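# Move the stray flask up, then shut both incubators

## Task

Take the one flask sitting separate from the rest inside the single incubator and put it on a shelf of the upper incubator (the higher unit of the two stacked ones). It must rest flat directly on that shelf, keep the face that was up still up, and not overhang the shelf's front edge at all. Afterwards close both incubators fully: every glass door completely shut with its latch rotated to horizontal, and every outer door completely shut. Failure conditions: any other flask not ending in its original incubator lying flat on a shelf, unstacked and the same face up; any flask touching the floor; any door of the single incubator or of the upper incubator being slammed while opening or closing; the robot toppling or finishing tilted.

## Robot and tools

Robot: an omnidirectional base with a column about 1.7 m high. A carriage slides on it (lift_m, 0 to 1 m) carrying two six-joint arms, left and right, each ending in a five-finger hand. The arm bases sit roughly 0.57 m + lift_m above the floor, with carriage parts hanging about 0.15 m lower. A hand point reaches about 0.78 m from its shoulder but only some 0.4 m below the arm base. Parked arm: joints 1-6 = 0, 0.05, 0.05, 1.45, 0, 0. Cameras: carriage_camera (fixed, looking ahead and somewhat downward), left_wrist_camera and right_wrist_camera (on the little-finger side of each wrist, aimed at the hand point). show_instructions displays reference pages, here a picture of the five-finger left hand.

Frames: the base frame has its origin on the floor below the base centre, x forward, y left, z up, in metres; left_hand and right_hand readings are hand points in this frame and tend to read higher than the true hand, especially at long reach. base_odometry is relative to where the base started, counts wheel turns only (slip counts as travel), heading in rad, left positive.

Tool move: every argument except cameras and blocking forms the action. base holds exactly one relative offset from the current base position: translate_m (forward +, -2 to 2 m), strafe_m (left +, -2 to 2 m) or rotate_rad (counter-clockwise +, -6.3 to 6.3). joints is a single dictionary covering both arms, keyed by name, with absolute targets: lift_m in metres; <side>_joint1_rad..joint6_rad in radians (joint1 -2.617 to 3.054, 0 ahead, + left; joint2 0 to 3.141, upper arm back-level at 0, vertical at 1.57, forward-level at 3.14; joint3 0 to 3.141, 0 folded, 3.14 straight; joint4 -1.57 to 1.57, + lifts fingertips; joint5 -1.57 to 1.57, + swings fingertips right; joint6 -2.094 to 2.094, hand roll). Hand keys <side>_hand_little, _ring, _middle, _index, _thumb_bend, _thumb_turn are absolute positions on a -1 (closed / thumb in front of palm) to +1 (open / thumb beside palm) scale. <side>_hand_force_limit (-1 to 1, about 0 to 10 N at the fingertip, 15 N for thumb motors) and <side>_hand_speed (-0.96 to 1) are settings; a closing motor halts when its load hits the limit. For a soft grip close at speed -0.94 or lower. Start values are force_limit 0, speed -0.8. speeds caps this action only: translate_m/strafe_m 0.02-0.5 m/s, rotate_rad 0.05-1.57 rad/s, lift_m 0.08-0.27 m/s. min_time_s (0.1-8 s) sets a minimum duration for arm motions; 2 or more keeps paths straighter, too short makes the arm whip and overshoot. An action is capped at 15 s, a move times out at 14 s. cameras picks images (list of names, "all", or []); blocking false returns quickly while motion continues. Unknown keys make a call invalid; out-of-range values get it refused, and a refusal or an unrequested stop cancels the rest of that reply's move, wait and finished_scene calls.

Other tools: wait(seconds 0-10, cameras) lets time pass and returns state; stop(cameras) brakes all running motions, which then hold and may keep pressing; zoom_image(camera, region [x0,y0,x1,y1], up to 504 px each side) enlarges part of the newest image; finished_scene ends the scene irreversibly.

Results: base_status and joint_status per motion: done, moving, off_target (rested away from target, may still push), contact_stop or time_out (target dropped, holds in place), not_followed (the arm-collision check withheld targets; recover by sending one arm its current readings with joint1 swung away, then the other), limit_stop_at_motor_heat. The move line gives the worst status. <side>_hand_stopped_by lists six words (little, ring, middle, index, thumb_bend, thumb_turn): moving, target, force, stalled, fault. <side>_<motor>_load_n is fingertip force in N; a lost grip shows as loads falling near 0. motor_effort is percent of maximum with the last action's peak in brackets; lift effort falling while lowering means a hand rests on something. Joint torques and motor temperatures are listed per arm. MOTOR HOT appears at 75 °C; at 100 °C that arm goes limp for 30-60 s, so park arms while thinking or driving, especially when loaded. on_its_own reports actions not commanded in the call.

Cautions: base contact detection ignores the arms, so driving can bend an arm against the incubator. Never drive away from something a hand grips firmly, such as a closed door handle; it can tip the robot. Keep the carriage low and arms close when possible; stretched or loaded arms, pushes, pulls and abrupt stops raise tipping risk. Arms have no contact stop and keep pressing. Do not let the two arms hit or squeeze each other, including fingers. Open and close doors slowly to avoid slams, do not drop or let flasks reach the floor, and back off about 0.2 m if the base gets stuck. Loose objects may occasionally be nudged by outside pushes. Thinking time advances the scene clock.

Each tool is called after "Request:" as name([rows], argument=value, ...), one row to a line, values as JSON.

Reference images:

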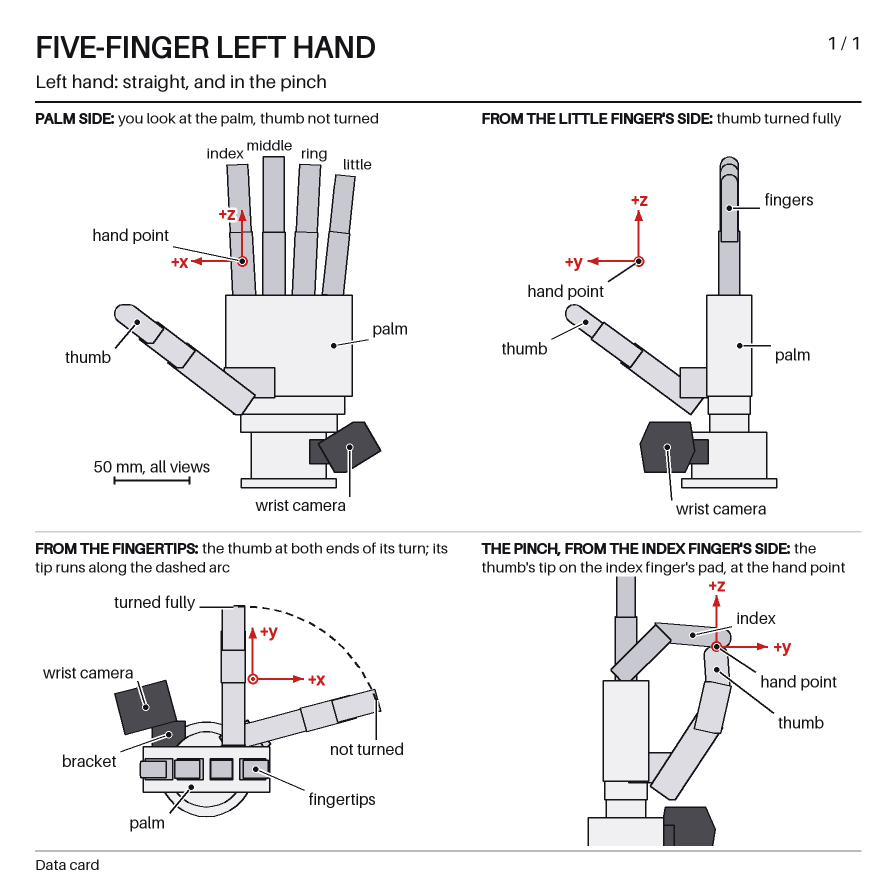

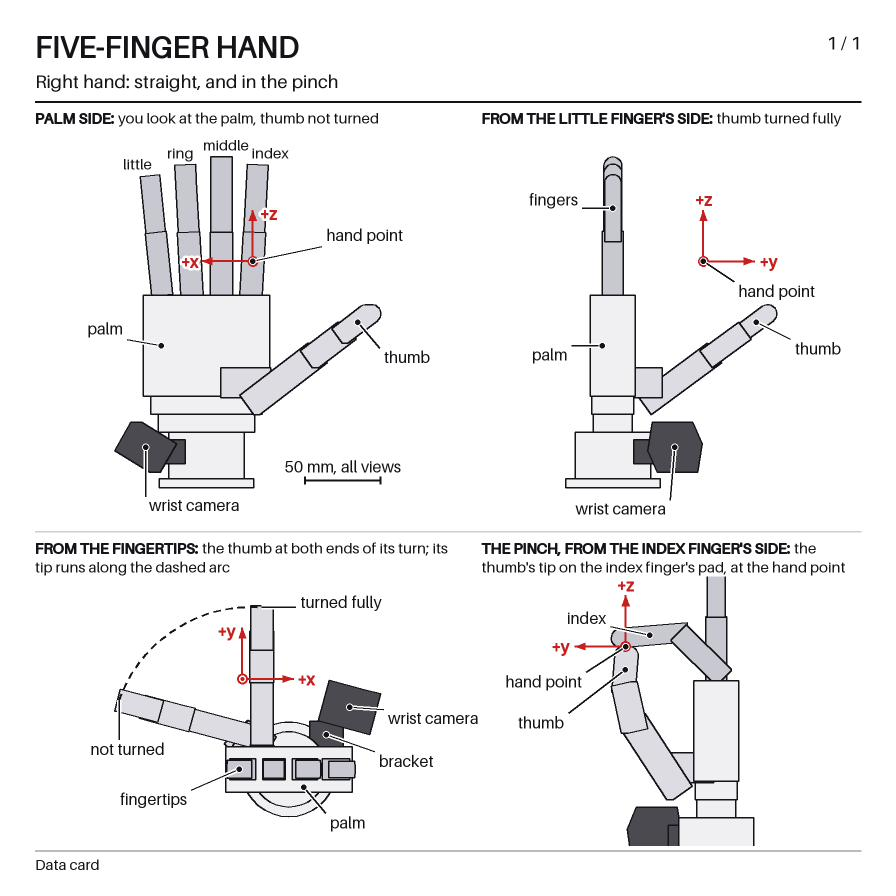

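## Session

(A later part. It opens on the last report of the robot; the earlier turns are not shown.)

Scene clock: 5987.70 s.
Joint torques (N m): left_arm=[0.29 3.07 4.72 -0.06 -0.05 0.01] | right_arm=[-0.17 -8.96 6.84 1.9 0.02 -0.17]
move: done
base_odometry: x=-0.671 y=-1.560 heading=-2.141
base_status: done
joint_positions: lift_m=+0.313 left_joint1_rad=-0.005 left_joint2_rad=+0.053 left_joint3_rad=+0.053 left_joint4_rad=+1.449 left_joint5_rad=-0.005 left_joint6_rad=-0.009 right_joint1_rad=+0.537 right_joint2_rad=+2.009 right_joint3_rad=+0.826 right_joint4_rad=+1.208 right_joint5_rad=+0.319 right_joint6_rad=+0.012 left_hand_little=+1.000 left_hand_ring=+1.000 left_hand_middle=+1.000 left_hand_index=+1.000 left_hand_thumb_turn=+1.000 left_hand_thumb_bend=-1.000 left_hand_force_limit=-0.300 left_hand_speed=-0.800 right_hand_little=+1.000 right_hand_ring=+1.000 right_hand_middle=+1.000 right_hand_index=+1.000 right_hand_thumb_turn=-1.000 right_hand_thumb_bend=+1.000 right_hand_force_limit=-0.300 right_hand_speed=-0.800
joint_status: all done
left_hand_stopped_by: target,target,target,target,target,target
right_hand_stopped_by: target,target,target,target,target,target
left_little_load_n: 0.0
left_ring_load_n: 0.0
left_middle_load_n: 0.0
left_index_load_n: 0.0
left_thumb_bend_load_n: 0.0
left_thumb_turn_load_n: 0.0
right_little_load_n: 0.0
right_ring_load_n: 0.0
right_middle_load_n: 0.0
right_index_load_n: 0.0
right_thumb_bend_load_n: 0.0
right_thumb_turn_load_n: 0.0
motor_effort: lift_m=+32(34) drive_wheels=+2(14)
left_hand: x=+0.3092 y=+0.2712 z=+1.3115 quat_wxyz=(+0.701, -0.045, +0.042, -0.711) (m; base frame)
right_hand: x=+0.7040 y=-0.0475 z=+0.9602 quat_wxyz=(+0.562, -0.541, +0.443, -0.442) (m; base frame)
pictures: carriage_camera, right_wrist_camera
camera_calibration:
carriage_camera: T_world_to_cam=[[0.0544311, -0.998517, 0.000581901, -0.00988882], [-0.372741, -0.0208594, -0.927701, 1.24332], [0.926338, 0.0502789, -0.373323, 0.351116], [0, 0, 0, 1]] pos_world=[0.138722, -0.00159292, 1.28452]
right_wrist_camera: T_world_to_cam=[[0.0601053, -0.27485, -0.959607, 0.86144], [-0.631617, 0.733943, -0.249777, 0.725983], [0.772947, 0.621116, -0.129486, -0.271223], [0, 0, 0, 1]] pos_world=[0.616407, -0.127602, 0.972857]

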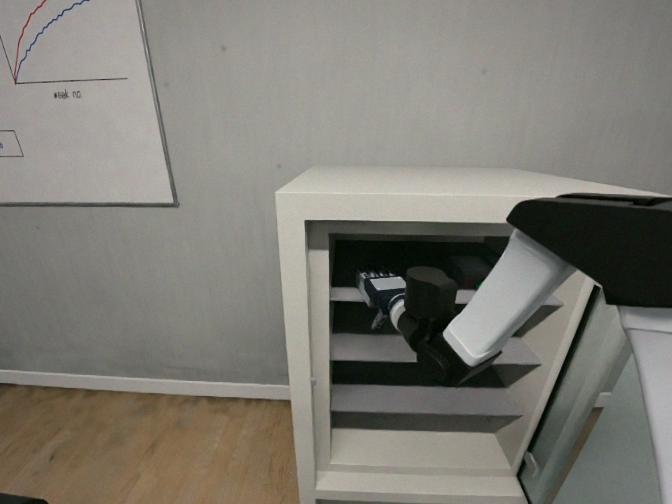

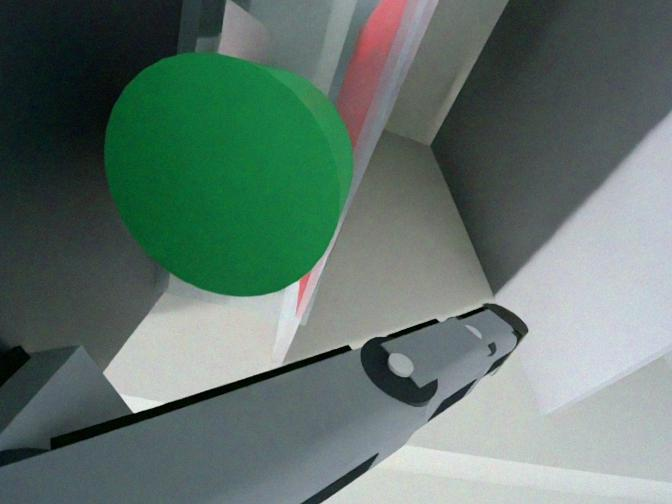

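Request:
move(joints={"right_hand_speed": -0.94, "right_hand_force_limit": -0.5, "right_hand_thumb_bend": 0.0}, cameras=["carriage_camera", "right_wrist_camera"])

Scene clock: 6019.60 s.
Joint torques (N m): left_arm=[0.29 3.07 4.75 -0.02 -0.01 0.01] | right_arm=[-0.23 -8.98 6.86 1.91 0.02 -0.17]
move: off_target
base_odometry: x=-0.671 y=-1.560 heading=-2.141
base_status: not commanded
joint_positions: lift_m=+0.313 left_joint1_rad=-0.005 left_joint2_rad=+0.053 left_joint3_rad=+0.053 left_joint4_rad=+1.449 left_joint5_rad=-0.005 left_joint6_rad=-0.009 right_joint1_rad=+0.537 right_joint2_rad=+2.009 right_joint3_rad=+0.826 right_joint4_rad=+1.208 right_joint5_rad=+0.319 right_joint6_rad=+0.012 left_hand_little=+1.000 left_hand_ring=+1.000 left_hand_middle=+1.000 left_hand_index=+1.000 left_hand_thumb_turn=+1.000 left_hand_thumb_bend=-1.000 left_hand_force_limit=-0.300 left_hand_speed=-0.800 right_hand_little=+1.000 right_hand_ring=+1.000 right_hand_middle=+1.000 right_hand_index=+1.000 right_hand_thumb_turn=-1.000 right_hand_thumb_bend=+0.102 right_hand_force_limit=-0.500 right_hand_speed=-0.940
joint_status: right_hand_thumb_bend off_target (ended at +0.102, target +0.000); the others done
left_hand_stopped_by: target,target,target,target,target,target
right_hand_stopped_by: target,target,target,target,force,target
left_little_load_n: 0.0
left_ring_load_n: 0.0
left_middle_load_n: 0.0
left_index_load_n: 0.0
left_thumb_bend_load_n: 0.0
left_thumb_turn_load_n: 0.0
right_little_load_n: 0.0
right_ring_load_n: 0.0
right_middle_load_n: 0.0
right_index_load_n: 0.0
right_thumb_bend_load_n: 4.0
right_thumb_turn_load_n: 0.5
motor_effort: lift_m=+32(32) drive_wheels=+2(2)
left_hand: x=+0.3092 y=+0.2712 z=+1.3115 quat_wxyz=(+0.701, -0.045, +0.042, -0.711) (m; base frame)
right_hand: x=+0.7040 y=-0.0475 z=+0.9602 quat_wxyz=(+0.562, -0.541, +0.443, -0.442) (m; base frame)
pictures: carriage_camera, right_wrist_camera
camera_calibration:
carriage_camera: T_world_to_cam=[[0.0544311, -0.998517, 0.000581901, -0.00988882], [-0.372741, -0.0208594, -0.927701, 1.24332], [0.926338, 0.0502789, -0.373323, 0.351116], [0, 0, 0, 1]] pos_world=[0.138722, -0.00159292, 1.28452]
right_wrist_camera: T_world_to_cam=[[0.0601053, -0.27485, -0.959607, 0.86144], [-0.631617, 0.733943, -0.249777, 0.725983], [0.772947, 0.621116, -0.129486, -0.271223], [0, 0, 0, 1]] pos_world=[0.616407, -0.127602, 0.972857]

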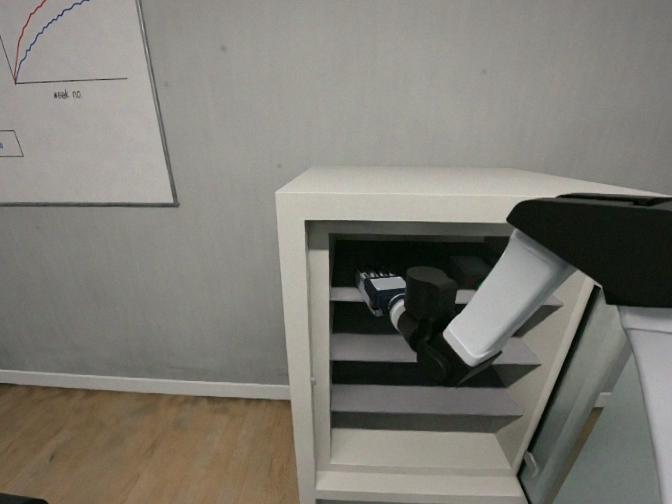

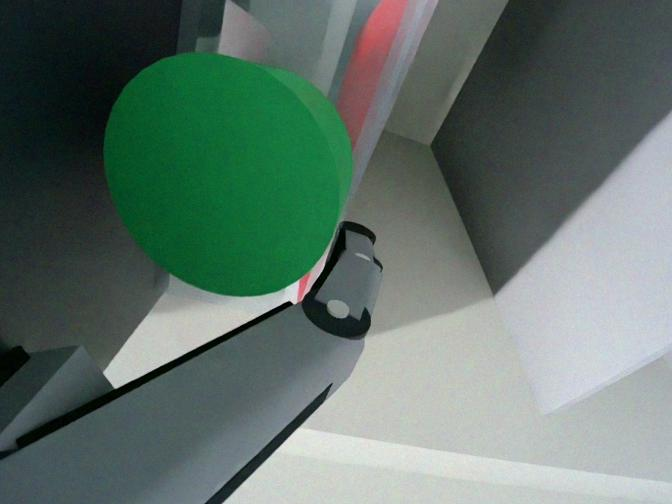

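Request:
move(joints={"right_hand_force_limit": -0.1, "right_hand_thumb_bend": -0.05}, cameras=["right_wrist_camera"])

Scene clock: 6026.57 s.
Joint torques (N m): left_arm=[0.29 3.07 4.75 -0.01 -0.01 0.01] | right_arm=[-0.21 -8.98 6.87 1.91 0.03 -0.17]
move: off_target
base_odometry: x=-0.671 y=-1.560 heading=-2.141
base_status: not commanded
joint_positions: lift_m=+0.313 left_joint1_rad=-0.005 left_joint2_rad=+0.053 left_joint3_rad=+0.053 left_joint4_rad=+1.449 left_joint5_rad=-0.005 left_joint6_rad=-0.009 right_joint1_rad=+0.537 right_joint2_rad=+2.009 right_joint3_rad=+0.826 right_joint4_rad=+1.208 right_joint5_rad=+0.319 right_joint6_rad=+0.012 left_hand_little=+1.000 left_hand_ring=+1.000 left_hand_middle=+1.000 left_hand_index=+1.000 left_hand_thumb_turn=+1.000 left_hand_thumb_bend=-1.000 left_hand_force_limit=-0.300 left_hand_speed=-0.800 right_hand_little=+1.000 right_hand_ring=+1.000 right_hand_middle=+1.000 right_hand_index=+1.000 right_hand_thumb_turn=-1.000 right_hand_thumb_bend=+0.094 right_hand_force_limit=-0.100 right_hand_speed=-0.940
joint_status: right_hand_thumb_bend off_target (ended at +0.094, target -0.050); the others done
left_hand_stopped_by: target,target,target,target,target,target
right_hand_stopped_by: target,target,target,target,force,target
left_little_load_n: 0.0
left_ring_load_n: 0.0
left_middle_load_n: 0.0
left_index_load_n: 0.0
left_thumb_bend_load_n: 0.0
left_thumb_turn_load_n: 0.0
right_little_load_n: 0.0
right_ring_load_n: 0.0
right_middle_load_n: -0.5
right_index_load_n: 0.0
right_thumb_bend_load_n: 7.0
right_thumb_turn_load_n: 0.5
motor_effort: lift_m=+32(32) drive_wheels=+2(2)
left_hand: x=+0.3092 y=+0.2712 z=+1.3115 quat_wxyz=(+0.701, -0.045, +0.042, -0.711) (m; base frame)
right_hand: x=+0.7040 y=-0.0475 z=+0.9602 quat_wxyz=(+0.562, -0.541, +0.443, -0.442) (m; base frame)
pictures: right_wrist_camera
camera_calibration:
right_wrist_camera: T_world_to_cam=[[0.0601053, -0.27485, -0.959607, 0.86144], [-0.631617, 0.733943, -0.249777, 0.725983], [0.772947, 0.621116, -0.129486, -0.271223], [0, 0, 0, 1]] pos_world=[0.616407, -0.127602, 0.972857]

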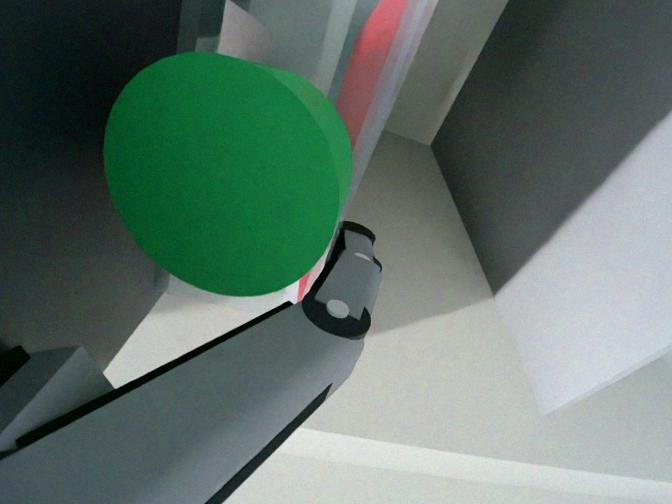

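Request:
move(joints={"lift_m": 0.323}, speeds={"lift_m": 0.08}, cameras=["carriage_camera", "right_wrist_camera"])

Request:
zoom_image(camera="carriage_camera", region=[340, 250, 424, 313])

Scene clock: 6037.30 s.
Joint torques (N m): left_arm=[0.29 3.06 4.77 -0.01 -0.01 0.01] | right_arm=[-0.23 -9.05 6.87 1.97 0.03 -0.17]
move: done
base_odometry: x=-0.671 y=-1.560 heading=-2.141
base_status: not commanded
joint_positions: lift_m=+0.323 left_joint1_rad=-0.005 left_joint2_rad=+0.053 left_joint3_rad=+0.053 left_joint4_rad=+1.449 left_joint5_rad=-0.005 left_joint6_rad=-0.009 right_joint1_rad=+0.537 right_joint2_rad=+2.010 right_joint3_rad=+0.826 right_joint4_rad=+1.203 right_joint5_rad=+0.319 right_joint6_rad=+0.012 left_hand_little=+1.000 left_hand_ring=+1.000 left_hand_middle=+1.000 left_hand_index=+1.000 left_hand_thumb_turn=+1.000 left_hand_thumb_bend=-1.000 left_hand_force_limit=-0.300 left_hand_speed=-0.800 right_hand_little=+1.000 right_hand_ring=+1.000 right_hand_middle=+1.000 right_hand_index=+1.000 right_hand_thumb_turn=-1.000 right_hand_thumb_bend=+0.094 right_hand_force_limit=-0.100 right_hand_speed=-0.940
joint_status: all done
left_hand_stopped_by: target,target,target,target,target,target
right_hand_stopped_by: target,target,target,target,force,target
left_little_load_n: 0.0
left_ring_load_n: 0.0
left_middle_load_n: 0.0
left_index_load_n: 0.0
left_thumb_bend_load_n: 0.0
left_thumb_turn_load_n: 0.0
right_little_load_n: 0.0
right_ring_load_n: 0.0
right_middle_load_n: 0.0
right_index_load_n: 0.0
right_thumb_bend_load_n: 3.0
right_thumb_turn_load_n: 0.5
motor_effort: lift_m=+32(39) drive_wheels=-3(4)
left_hand: x=+0.3092 y=+0.2712 z=+1.3215 quat_wxyz=(+0.701, -0.045, +0.042, -0.711) (m; base frame)
right_hand: x=+0.7037 y=-0.0476 z=+0.9685 quat_wxyz=(+0.560, -0.543, +0.443, -0.442) (m; base frame)
pictures: carriage_camera, right_wrist_camera
camera_calibration:
carriage_camera: T_world_to_cam=[[0.0544311, -0.998517, 0.000581901, -0.00989464], [-0.372741, -0.0208594, -0.927701, 1.2526], [0.926338, 0.0502789, -0.373323, 0.354849], [0, 0, 0, 1]] pos_world=[0.138722, -0.00159292, 1.29452]
right_wrist_camera: T_world_to_cam=[[0.0554288, -0.277661, -0.959079, 0.871981], [-0.632867, 0.733184, -0.248839, 0.727908], [0.772274, 0.620762, -0.135083, -0.263984], [0, 0, 0, 1]] pos_world=[0.616204, -0.127704, 0.98177]

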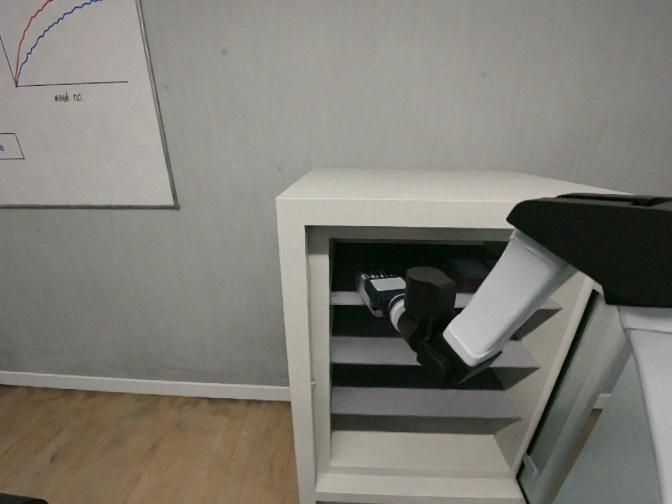

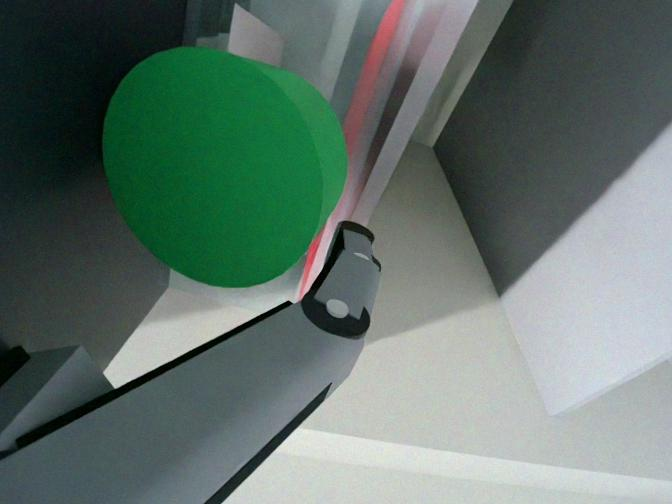

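Scaled by 6.000.

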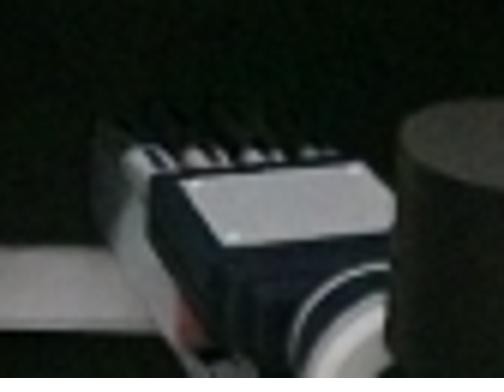

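Request:
zoom_image(camera="right_wrist_camera", region=[180, 0, 520, 300])

Scaled by 1.482.

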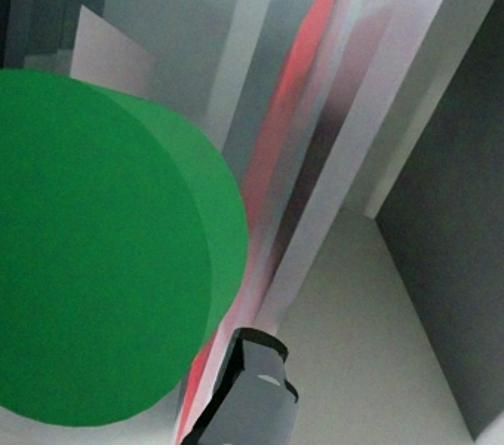

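Request:
move(joints={"lift_m": 0.336}, speeds={"lift_m": 0.08}, cameras=["right_wrist_camera"])

Request:
zoom_image(camera="right_wrist_camera", region=[180, 0, 520, 300])

Scene clock: 6053.67 s.
Joint torques (N m): left_arm=[0.29 3.08 4.77 -0.02 -0.01 0.01] | right_arm=[-0.2 -9.1 6.86 2.04 0.03 -0.17]
move: done
base_odometry: x=-0.671 y=-1.560 heading=-2.141
base_status: not commanded
joint_positions: lift_m=+0.336 left_joint1_rad=-0.005 left_joint2_rad=+0.053 left_joint3_rad=+0.053 left_joint4_rad=+1.449 left_joint5_rad=-0.005 left_joint6_rad=-0.009 right_joint1_rad=+0.537 right_joint2_rad=+2.010 right_joint3_rad=+0.826 right_joint4_rad=+1.196 right_joint5_rad=+0.319 right_joint6_rad=+0.012 left_hand_little=+1.000 left_hand_ring=+1.000 left_hand_middle=+1.000 left_hand_index=+1.000 left_hand_thumb_turn=+1.000 left_hand_thumb_bend=-1.000 left_hand_force_limit=-0.300 left_hand_speed=-0.800 right_hand_little=+1.000 right_hand_ring=+1.000 right_hand_middle=+1.000 right_hand_index=+1.000 right_hand_thumb_turn=-1.000 right_hand_thumb_bend=+0.094 right_hand_force_limit=-0.100 right_hand_speed=-0.940
joint_status: all done
left_hand_stopped_by: target,target,target,target,target,target
right_hand_stopped_by: target,target,target,target,force,target
left_little_load_n: 0.0
left_ring_load_n: 0.0
left_middle_load_n: 0.0
left_index_load_n: 0.0
left_thumb_bend_load_n: 0.0
left_thumb_turn_load_n: 0.5
right_little_load_n: 0.0
right_ring_load_n: 0.0
right_middle_load_n: 0.0
right_index_load_n: 0.0
right_thumb_bend_load_n: 4.0
right_thumb_turn_load_n: 1.0
motor_effort: lift_m=+33(39) drive_wheels=-3(3)
left_hand: x=+0.3092 y=+0.2712 z=+1.3345 quat_wxyz=(+0.701, -0.045, +0.042, -0.711) (m; base frame)
right_hand: x=+0.7033 y=-0.0479 z=+0.9792 quat_wxyz=(+0.558, -0.545, +0.444, -0.441) (m; base frame)
pictures: right_wrist_camera
camera_calibration:
right_wrist_camera: T_world_to_cam=[[0.0487555, -0.281594, -0.958294, 0.885936], [-0.634597, 0.732163, -0.247433, 0.730284], [0.771303, 0.620195, -0.143002, -0.253802], [0, 0, 0, 1]] pos_world=[0.616001, -0.127806, 0.993389]

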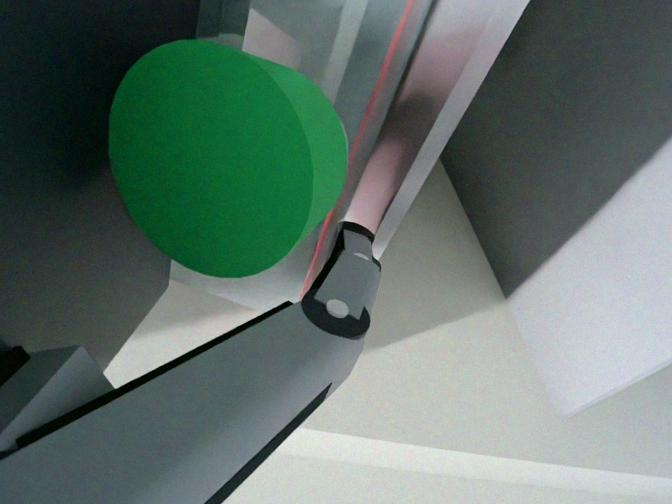

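Scaled by 1.482.

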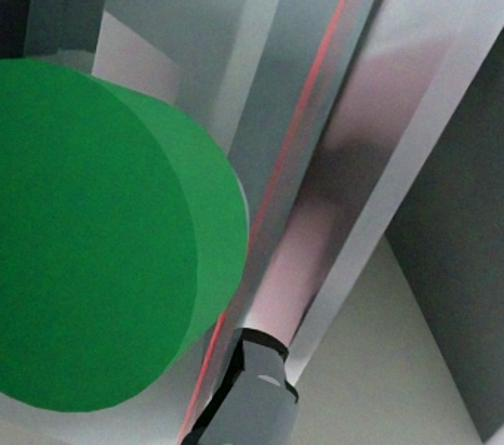

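Request:
move(joints={"lift_m": 0.352}, speeds={"lift_m": 0.08}, cameras=["right_wrist_camera", "carriage_camera"])

Request:
zoom_image(camera="carriage_camera", region=[340, 250, 424, 313])

Scene clock: 6105.13 s.
Joint torques (N m): left_arm=[0.28 3.08 4.77 -0.01 -0.01 0.01] | right_arm=[-0.21 -9.2 6.83 2.09 0.03 -0.17]
Motor temperatures (°C): left_arm=[23 39 33 25 26 23] | right_arm=[25 48 38 41 24 23]
move: done
base_odometry: x=-0.671 y=-1.560 heading=-2.141
base_status: not commanded
joint_positions: lift_m=+0.352 left_joint1_rad=-0.005 left_joint2_rad=+0.053 left_joint3_rad=+0.053 left_joint4_rad=+1.449 left_joint5_rad=-0.005 left_joint6_rad=-0.009 right_joint1_rad=+0.537 right_joint2_rad=+2.012 right_joint3_rad=+0.826 right_joint4_rad=+1.191 right_joint5_rad=+0.318 right_joint6_rad=+0.012 left_hand_little=+1.000 left_hand_ring=+1.000 left_hand_middle=+1.000 left_hand_index=+1.000 left_hand_thumb_turn=+1.000 left_hand_thumb_bend=-1.000 left_hand_force_limit=-0.300 left_hand_speed=-0.800 right_hand_little=+1.000 right_hand_ring=+1.000 right_hand_middle=+1.000 right_hand_index=+1.000 right_hand_thumb_turn=-1.000 right_hand_thumb_bend=+0.094 right_hand_force_limit=-0.100 right_hand_speed=-0.940
joint_status: all done
left_hand_stopped_by: target,target,target,target,target,target
right_hand_stopped_by: target,target,target,target,force,target
left_little_load_n: 0.0
left_ring_load_n: 0.0
left_middle_load_n: 0.0
left_index_load_n: 0.0
left_thumb_bend_load_n: 0.0
left_thumb_turn_load_n: 0.0
right_little_load_n: 0.0
right_ring_load_n: 0.0
right_middle_load_n: 0.0
right_index_load_n: -0.5
right_thumb_bend_load_n: 4.0
right_thumb_turn_load_n: 1.0
motor_effort: lift_m=+32(39) drive_wheels=+2(3)
left_hand: x=+0.3092 y=+0.2712 z=+1.3505 quat_wxyz=(+0.701, -0.045, +0.042, -0.711) (m; base frame)
right_hand: x=+0.7031 y=-0.0479 z=+0.9934 quat_wxyz=(+0.556, -0.547, +0.445, -0.440) (m; base frame)
pictures: carriage_camera, right_wrist_camera
camera_calibration:
carriage_camera: T_world_to_cam=[[0.0544311, -0.998517, 0.000581901, -0.00991151], [-0.372741, -0.0208594, -0.927701, 1.2795], [0.926338, 0.0502789, -0.373323, 0.365676], [0, 0, 0, 1]] pos_world=[0.138722, -0.00159292, 1.32352]
right_wrist_camera: T_world_to_cam=[[0.0441793, -0.284404, -0.957686, 0.901957], [-0.636085, 0.731192, -0.246486, 0.733733], [0.770354, 0.620059, -0.148602, -0.245252], [0, 0, 0, 1]] pos_world=[0.615799, -0.127908, 1.0082]

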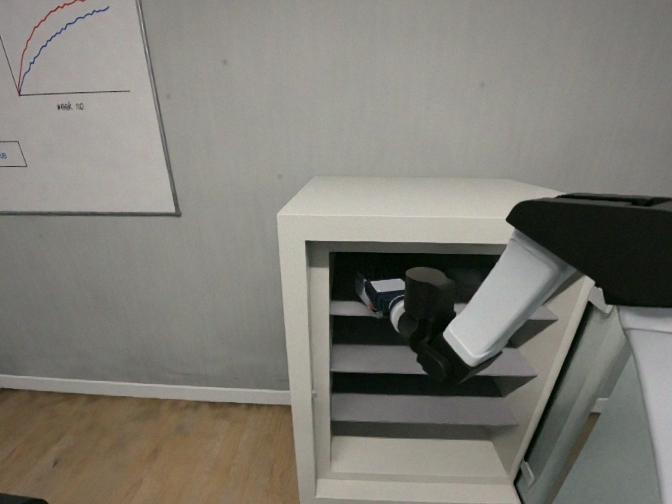

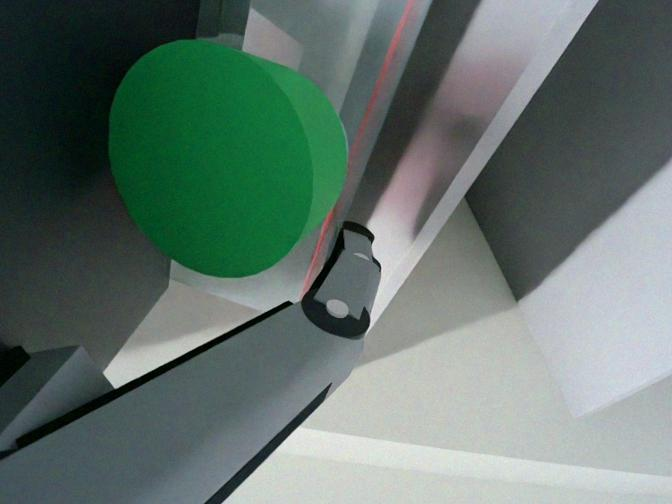

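Scaled by 6.000.

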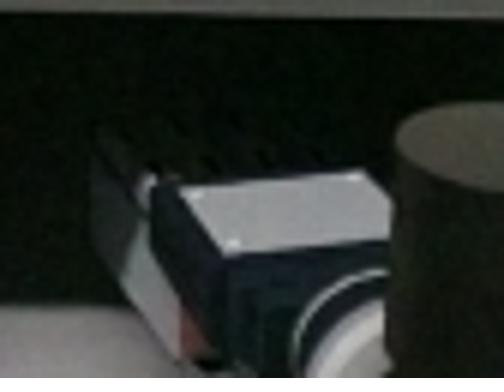

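Request:
move(base={"translate_m": -0.15}, speeds={"translate_m": 0.06}, cameras=["right_wrist_camera", "carriage_camera"])

Request:
zoom_image(camera="carriage_camera", region=[330, 240, 442, 324])

Scene clock: 6118.57 s.
Joint torques (N m): left_arm=[0.29 3.08 4.75 -0.02 -0.02 0.01] | right_arm=[-0.2 -9.22 6.86 2.09 0.04 -0.17]
move: done
base_odometry: x=-0.590 y=-1.433 heading=-2.141
base_status: done
joint_positions: lift_m=+0.352 left_joint1_rad=-0.005 left_joint2_rad=+0.053 left_joint3_rad=+0.053 left_joint4_rad=+1.449 left_joint5_rad=-0.004 left_joint6_rad=-0.009 right_joint1_rad=+0.536 right_joint2_rad=+2.012 right_joint3_rad=+0.826 right_joint4_rad=+1.191 right_joint5_rad=+0.317 right_joint6_rad=+0.012 left_hand_little=+1.000 left_hand_ring=+1.000 left_hand_middle=+1.000 left_hand_index=+1.000 left_hand_thumb_turn=+1.000 left_hand_thumb_bend=-1.000 left_hand_force_limit=-0.300 left_hand_speed=-0.800 right_hand_little=+1.000 right_hand_ring=+1.000 right_hand_middle=+1.000 right_hand_index=+1.000 right_hand_thumb_turn=-1.000 right_hand_thumb_bend=+0.094 right_hand_force_limit=-0.100 right_hand_speed=-0.940
joint_status: not commanded
left_hand_stopped_by: target,target,target,target,target,target
right_hand_stopped_by: target,target,target,target,force,target
left_little_load_n: 0.0
left_ring_load_n: 0.0
left_middle_load_n: 0.0
left_index_load_n: 0.0
left_thumb_bend_load_n: 0.0
left_thumb_turn_load_n: 0.0
right_little_load_n: -0.5
right_ring_load_n: 0.0
right_middle_load_n: 0.0
right_index_load_n: 0.0
right_thumb_bend_load_n: 4.0
right_thumb_turn_load_n: 1.0
motor_effort: lift_m=+32(33) drive_wheels=-2(13)
left_hand: x=+0.3092 y=+0.2710 z=+1.3505 quat_wxyz=(+0.701, -0.045, +0.042, -0.711) (m; base frame)
right_hand: x=+0.7031 y=-0.0479 z=+0.9934 quat_wxyz=(+0.556, -0.547, +0.445, -0.440) (m; base frame)
pictures: carriage_camera, right_wrist_camera
camera_calibration:
carriage_camera: T_world_to_cam=[[0.0544311, -0.998517, 0.000581901, -0.00991151], [-0.372741, -0.0208594, -0.927701, 1.2795], [0.926338, 0.0502789, -0.373323, 0.365676], [0, 0, 0, 1]] pos_world=[0.138722, -0.00159292, 1.32352]
right_wrist_camera: T_world_to_cam=[[0.0444048, -0.284371, -0.957685, 0.901817], [-0.636661, 0.730689, -0.246488, 0.734091], [0.769864, 0.620666, -0.148602, -0.244949], [0, 0, 0, 1]] pos_world=[0.6159, -0.12791, 1.0082]

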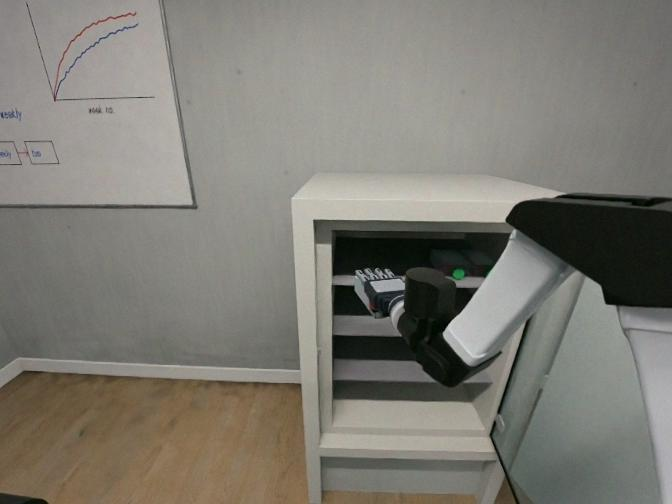

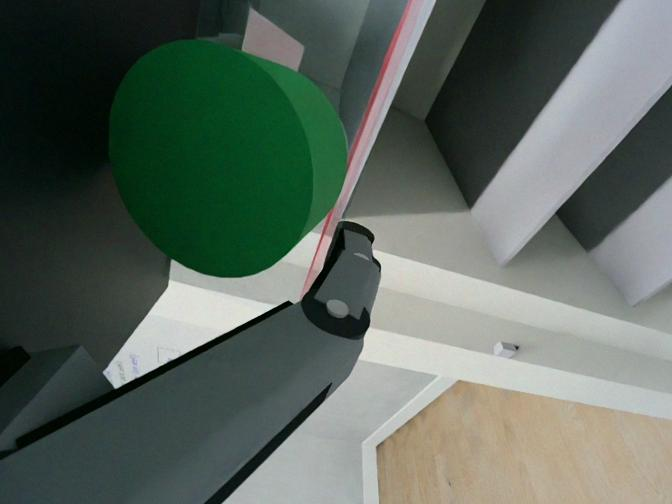

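Scaled by 4.500.

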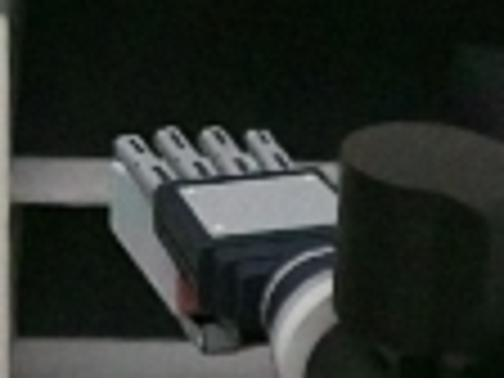

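Request:
move(joints={"right_hand_force_limit": 0.1, "right_hand_thumb_bend": -0.06}, cameras=["right_wrist_camera"])

Scene clock: 6126.63 s.
Joint torques (N m): left_arm=[0.28 3.07 4.75 -0.02 -0.02 0.01] | right_arm=[-0.2 -9.21 6.86 2.09 0.05 -0.17]
move: off_target
base_odometry: x=-0.590 y=-1.433 heading=-2.141
base_status: not commanded
joint_positions: lift_m=+0.352 left_joint1_rad=-0.005 left_joint2_rad=+0.053 left_joint3_rad=+0.053 left_joint4_rad=+1.449 left_joint5_rad=-0.004 left_joint6_rad=-0.009 right_joint1_rad=+0.536 right_joint2_rad=+2.012 right_joint3_rad=+0.826 right_joint4_rad=+1.191 right_joint5_rad=+0.317 right_joint6_rad=+0.012 left_hand_little=+1.000 left_hand_ring=+1.000 left_hand_middle=+1.000 left_hand_index=+1.000 left_hand_thumb_turn=+1.000 left_hand_thumb_bend=-1.000 left_hand_force_limit=-0.300 left_hand_speed=-0.800 right_hand_little=+1.000 right_hand_ring=+1.000 right_hand_middle=+1.000 right_hand_index=+1.000 right_hand_thumb_turn=-1.000 right_hand_thumb_bend=+0.083 right_hand_force_limit=+0.100 right_hand_speed=-0.940
joint_status: right_hand_thumb_bend off_target (ended at +0.083, target -0.060); the others done
left_hand_stopped_by: target,target,target,target,target,target
right_hand_stopped_by: target,target,target,target,force,target
left_little_load_n: 0.0
left_ring_load_n: 0.0
left_middle_load_n: 0.0
left_index_load_n: 0.0
left_thumb_bend_load_n: 0.0
left_thumb_turn_load_n: 0.0
right_little_load_n: 0.0
right_ring_load_n: 0.0
right_middle_load_n: 0.0
right_index_load_n: 0.0
right_thumb_bend_load_n: 8.0
right_thumb_turn_load_n: 1.5
motor_effort: lift_m=+33(33) drive_wheels=-2(2)
left_hand: x=+0.3092 y=+0.2710 z=+1.3505 quat_wxyz=(+0.701, -0.045, +0.042, -0.711) (m; base frame)
right_hand: x=+0.7031 y=-0.0479 z=+0.9934 quat_wxyz=(+0.556, -0.547, +0.445, -0.440) (m; base frame)
pictures: right_wrist_camera
camera_calibration:
right_wrist_camera: T_world_to_cam=[[0.0444048, -0.284371, -0.957685, 0.901817], [-0.636661, 0.730689, -0.246488, 0.734091], [0.769864, 0.620666, -0.148602, -0.244949], [0, 0, 0, 1]] pos_world=[0.6159, -0.12791, 1.0082]

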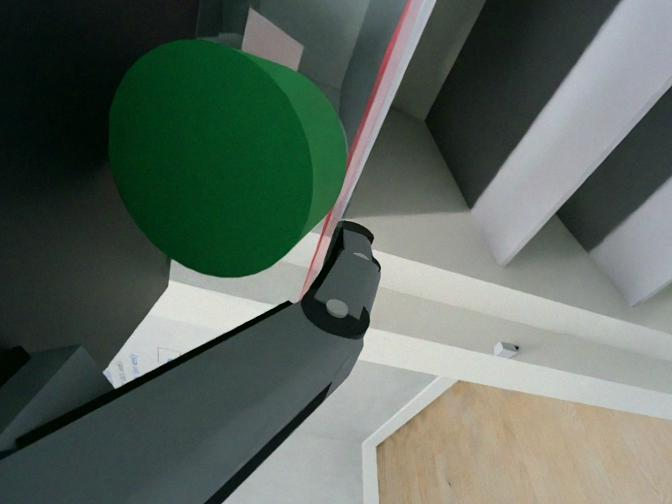

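Request:
move(base={"translate_m": -0.64}, speeds={"translate_m": 0.12}, cameras=["right_wrist_camera", "carriage_camera"])

Scene clock: 6182.73 s.
Joint torques (N m): left_arm=[0.29 3.06 4.75 0.01 -0.03 0.01] | right_arm=[-0.14 -9.22 6.86 2.11 0.06 -0.17]
move: done
base_odometry: x=-0.245 y=-0.895 heading=-2.141
base_status: done
joint_positions: lift_m=+0.352 left_joint1_rad=-0.005 left_joint2_rad=+0.053 left_joint3_rad=+0.053 left_joint4_rad=+1.448 left_joint5_rad=-0.004 left_joint6_rad=-0.009 right_joint1_rad=+0.536 right_joint2_rad=+2.012 right_joint3_rad=+0.826 right_joint4_rad=+1.191 right_joint5_rad=+0.316 right_joint6_rad=+0.012 left_hand_little=+1.000 left_hand_ring=+1.000 left_hand_middle=+1.000 left_hand_index=+1.000 left_hand_thumb_turn=+1.000 left_hand_thumb_bend=-1.000 left_hand_force_limit=-0.300 left_hand_speed=-0.800 right_hand_little=+1.000 right_hand_ring=+1.000 right_hand_middle=+1.000 right_hand_index=+1.000 right_hand_thumb_turn=-1.000 right_hand_thumb_bend=+0.083 right_hand_force_limit=+0.100 right_hand_speed=-0.940
joint_status: not commanded
left_hand_stopped_by: target,target,target,target,target,target
right_hand_stopped_by: target,target,target,target,force,target
left_little_load_n: -0.5
left_ring_load_n: 0.0
left_middle_load_n: 0.0
left_index_load_n: 0.0
left_thumb_bend_load_n: 0.0
left_thumb_turn_load_n: 0.0
right_little_load_n: -0.5
right_ring_load_n: 0.0
right_middle_load_n: -0.5
right_index_load_n: 0.0
right_thumb_bend_load_n: 8.0
right_thumb_turn_load_n: 1.0
motor_effort: lift_m=+33(33) drive_wheels=-1(11)
left_hand: x=+0.3094 y=+0.2710 z=+1.3504 quat_wxyz=(+0.701, -0.045, +0.042, -0.711) (m; base frame)
right_hand: x=+0.7031 y=-0.0479 z=+0.9934 quat_wxyz=(+0.556, -0.548, +0.445, -0.440) (m; base frame)
pictures: carriage_camera, right_wrist_camera
camera_calibration:
carriage_camera: T_world_to_cam=[[0.0544311, -0.998517, 0.000581901, -0.00991151], [-0.372741, -0.0208594, -0.927701, 1.2795], [0.926338, 0.0502789, -0.373323, 0.365676], [0, 0, 0, 1]] pos_world=[0.138722, -0.00159292, 1.32352]
right_wrist_camera: T_world_to_cam=[[0.0446218, -0.284336, -0.957686, 0.901659], [-0.637189, 0.730227, -0.246493, 0.734437], [0.769415, 0.621225, -0.148592, -0.244549], [0, 0, 0, 1]] pos_world=[0.615901, -0.128011, 1.0082]

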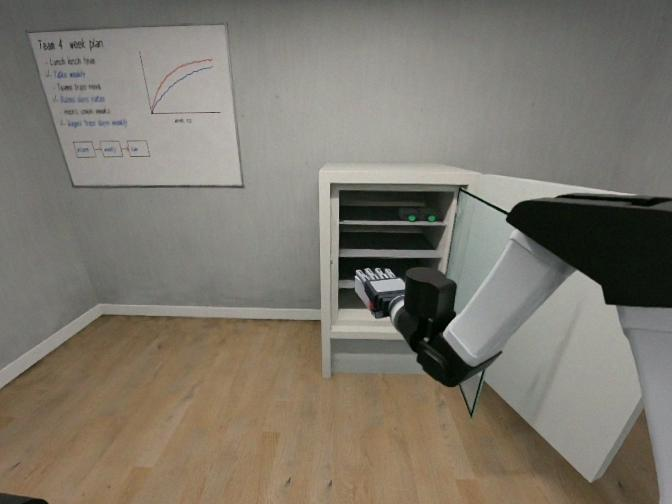

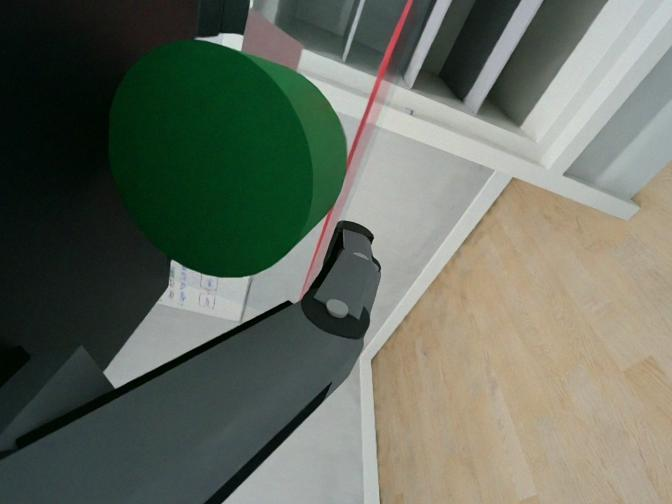

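Request:
move(cameras=["all"])

Scene clock: 6249.27 s.
Joint torques (N m): left_arm=[0.28 3.08 4.75 0 -0.02 0.01] | right_arm=[-0.14 -9.21 6.86 2.09 0.06 -0.17]
Motor temperatures (°C): left_arm=[23 36 33 25 26 23] | right_arm=[25 47 38 40 24 23]
base_odometry: x=-0.245 y=-0.895 heading=-2.141
base_status: done
joint_positions: lift_m=+0.352 left_joint1_rad=-0.005 left_joint2_rad=+0.053 left_joint3_rad=+0.053 left_joint4_rad=+1.448 left_joint5_rad=-0.004 left_joint6_rad=-0.009 right_joint1_rad=+0.536 right_joint2_rad=+2.012 right_joint3_rad=+0.826 right_joint4_rad=+1.191 right_joint5_rad=+0.316 right_joint6_rad=+0.012 left_hand_little=+1.000 left_hand_ring=+1.000 left_hand_middle=+1.000 left_hand_index=+1.000 left_hand_thumb_turn=+1.000 left_hand_thumb_bend=-1.000 left_hand_force_limit=-0.300 left_hand_speed=-0.800 right_hand_little=+1.000 right_hand_ring=+1.000 right_hand_middle=+1.000 right_hand_index=+1.000 right_hand_thumb_turn=-1.000 right_hand_thumb_bend=+0.083 right_hand_force_limit=+0.100 right_hand_speed=-0.940
joint_status: not commanded
left_hand_stopped_by: target,target,target,target,target,target
right_hand_stopped_by: target,target,target,target,force,target
left_little_load_n: 0.0
left_ring_load_n: 0.0
left_middle_load_n: 0.0
left_index_load_n: 0.0
left_thumb_bend_load_n: 0.0
left_thumb_turn_load_n: 0.0
right_little_load_n: 0.0
right_ring_load_n: 0.0
right_middle_load_n: 0.0
right_index_load_n: 0.0
right_thumb_bend_load_n: 8.0
right_thumb_turn_load_n: 1.0
motor_effort: lift_m=+33(33) drive_wheels=-1(11)
left_hand: x=+0.3094 y=+0.2710 z=+1.3504 quat_wxyz=(+0.701, -0.045, +0.042, -0.711) (m; base frame)
right_hand: x=+0.7031 y=-0.0479 z=+0.9934 quat_wxyz=(+0.556, -0.548, +0.445, -0.440) (m; base frame)
pictures: carriage_camera, left_wrist_camera, right_wrist_camera
camera_calibration:
carriage_camera: T_world_to_cam=[[0.0544311, -0.998517, 0.000581901, -0.00991151], [-0.372741, -0.0208594, -0.927701, 1.2795], [0.926338, 0.0502789, -0.373323, 0.365676], [0, 0, 0, 1]] pos_world=[0.138722, -0.00159292, 1.32352]
left_wrist_camera: T_world_to_cam=[[-0.966371, -0.241459, 0.0884601, 0.247636], [0.165882, -0.84819, -0.503047, 0.863718], [0.196496, -0.471456, 0.85972, -0.983933], [0, 0, 0, 1]] pos_world=[0.289372, 0.328509, 1.25849]
right_wrist_camera: T_world_to_cam=[[0.0446218, -0.284336, -0.957686, 0.901659], [-0.637189, 0.730227, -0.246493, 0.734437], [0.769415, 0.621225, -0.148592, -0.244549], [0, 0, 0, 1]] pos_world=[0.615901, -0.128011, 1.0082]

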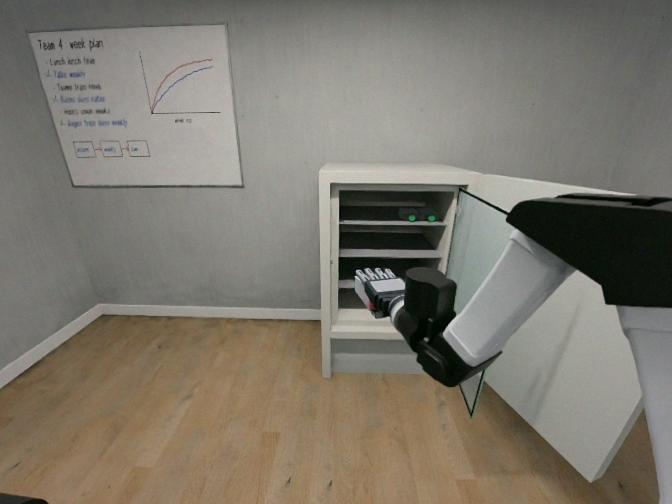

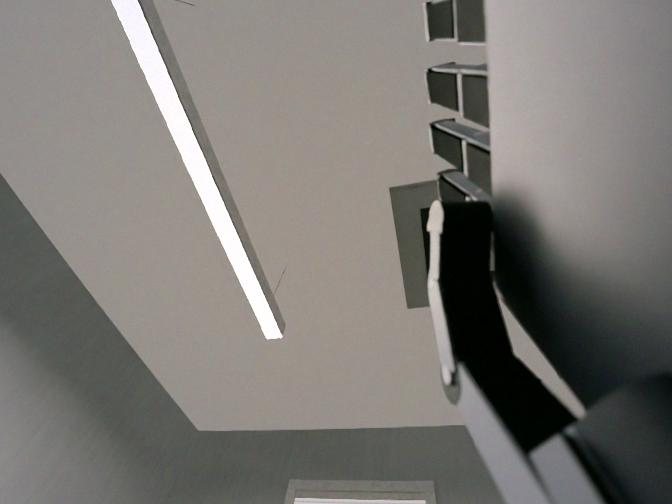

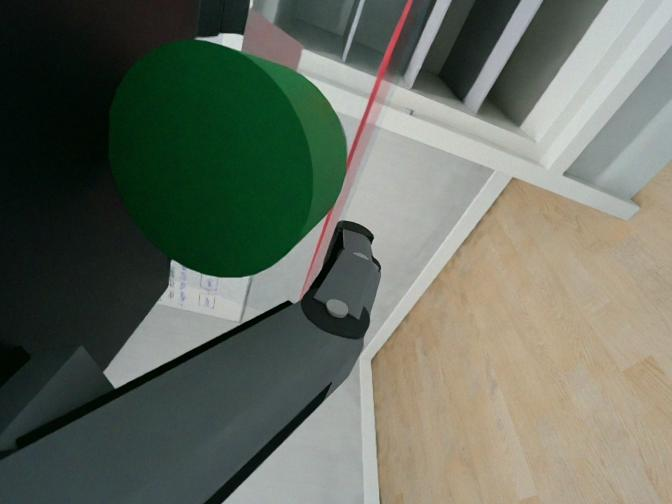

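Request:
move(base={"rotate_rad": 1.58}, speeds={"rotate_rad": 0.35}, cameras=["carriage_camera", "right_wrist_camera"])

Scene clock: 6274.80 s.
Joint torques (N m): left_arm=[0.29 3.07 4.74 -0.01 -0.07 0.01] | right_arm=[-0.14 -9.21 6.87 2.09 0.07 -0.17]
move: done
base_odometry: x=-0.245 y=-0.895 heading=-0.561
base_status: done
joint_positions: lift_m=+0.352 left_joint1_rad=-0.005 left_joint2_rad=+0.053 left_joint3_rad=+0.053 left_joint4_rad=+1.448 left_joint5_rad=-0.004 left_joint6_rad=-0.009 right_joint1_rad=+0.536 right_joint2_rad=+2.012 right_joint3_rad=+0.826 right_joint4_rad=+1.191 right_joint5_rad=+0.314 right_joint6_rad=+0.012 left_hand_little=+1.000 left_hand_ring=+1.000 left_hand_middle=+1.000 left_hand_index=+1.000 left_hand_thumb_turn=+1.000 left_hand_thumb_bend=-1.000 left_hand_force_limit=-0.300 left_hand_speed=-0.800 right_hand_little=+1.000 right_hand_ring=+1.000 right_hand_middle=+1.000 right_hand_index=+1.000 right_hand_thumb_turn=-1.000 right_hand_thumb_bend=+0.083 right_hand_force_limit=+0.100 right_hand_speed=-0.940
joint_status: not commanded
left_hand_stopped_by: target,target,target,target,target,target
right_hand_stopped_by: target,target,target,target,force,target
left_little_load_n: 0.0
left_ring_load_n: 0.0
left_middle_load_n: 0.0
left_index_load_n: 0.0
left_thumb_bend_load_n: -0.5
left_thumb_turn_load_n: 0.0
right_little_load_n: 0.0
right_ring_load_n: 0.0
right_middle_load_n: 0.0
right_index_load_n: 0.0
right_thumb_bend_load_n: 8.5
right_thumb_turn_load_n: 1.0
motor_effort: lift_m=+33(33) drive_wheels=+5(13)
left_hand: x=+0.3093 y=+0.2709 z=+1.3504 quat_wxyz=(+0.701, -0.045, +0.042, -0.711) (m; base frame)
right_hand: x=+0.7030 y=-0.0475 z=+0.9934 quat_wxyz=(+0.556, -0.548, +0.444, -0.439) (m; base frame)
pictures: carriage_camera, right_wrist_camera
camera_calibration:
carriage_camera: T_world_to_cam=[[0.0544311, -0.998517, 0.000581901, -0.00991151], [-0.372741, -0.0208594, -0.927701, 1.2795], [0.926338, 0.0502789, -0.373323, 0.365676], [0, 0, 0, 1]] pos_world=[0.138722, -0.00159292, 1.32352]
right_wrist_camera: T_world_to_cam=[[0.0451498, -0.28425, -0.957687, 0.901397], [-0.638598, 0.728999, -0.24648, 0.735057], [0.768215, 0.622706, -0.148607, -0.243806], [0, 0, 0, 1]] pos_world=[0.616004, -0.127814, 1.0082]

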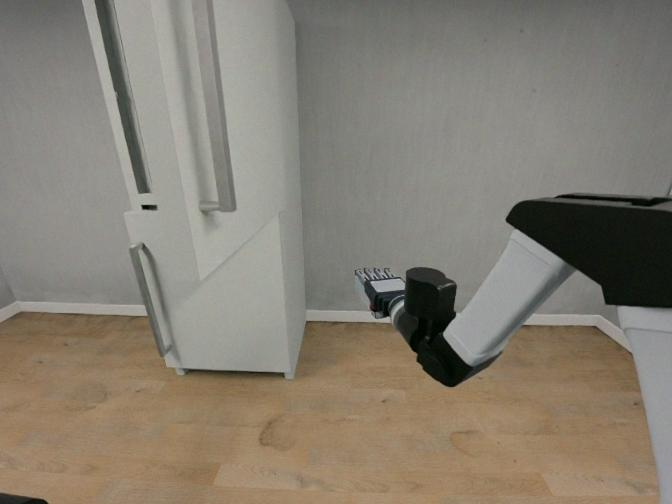

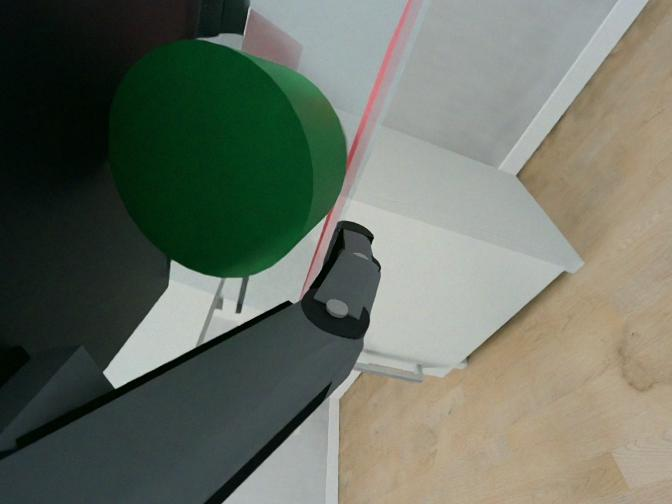

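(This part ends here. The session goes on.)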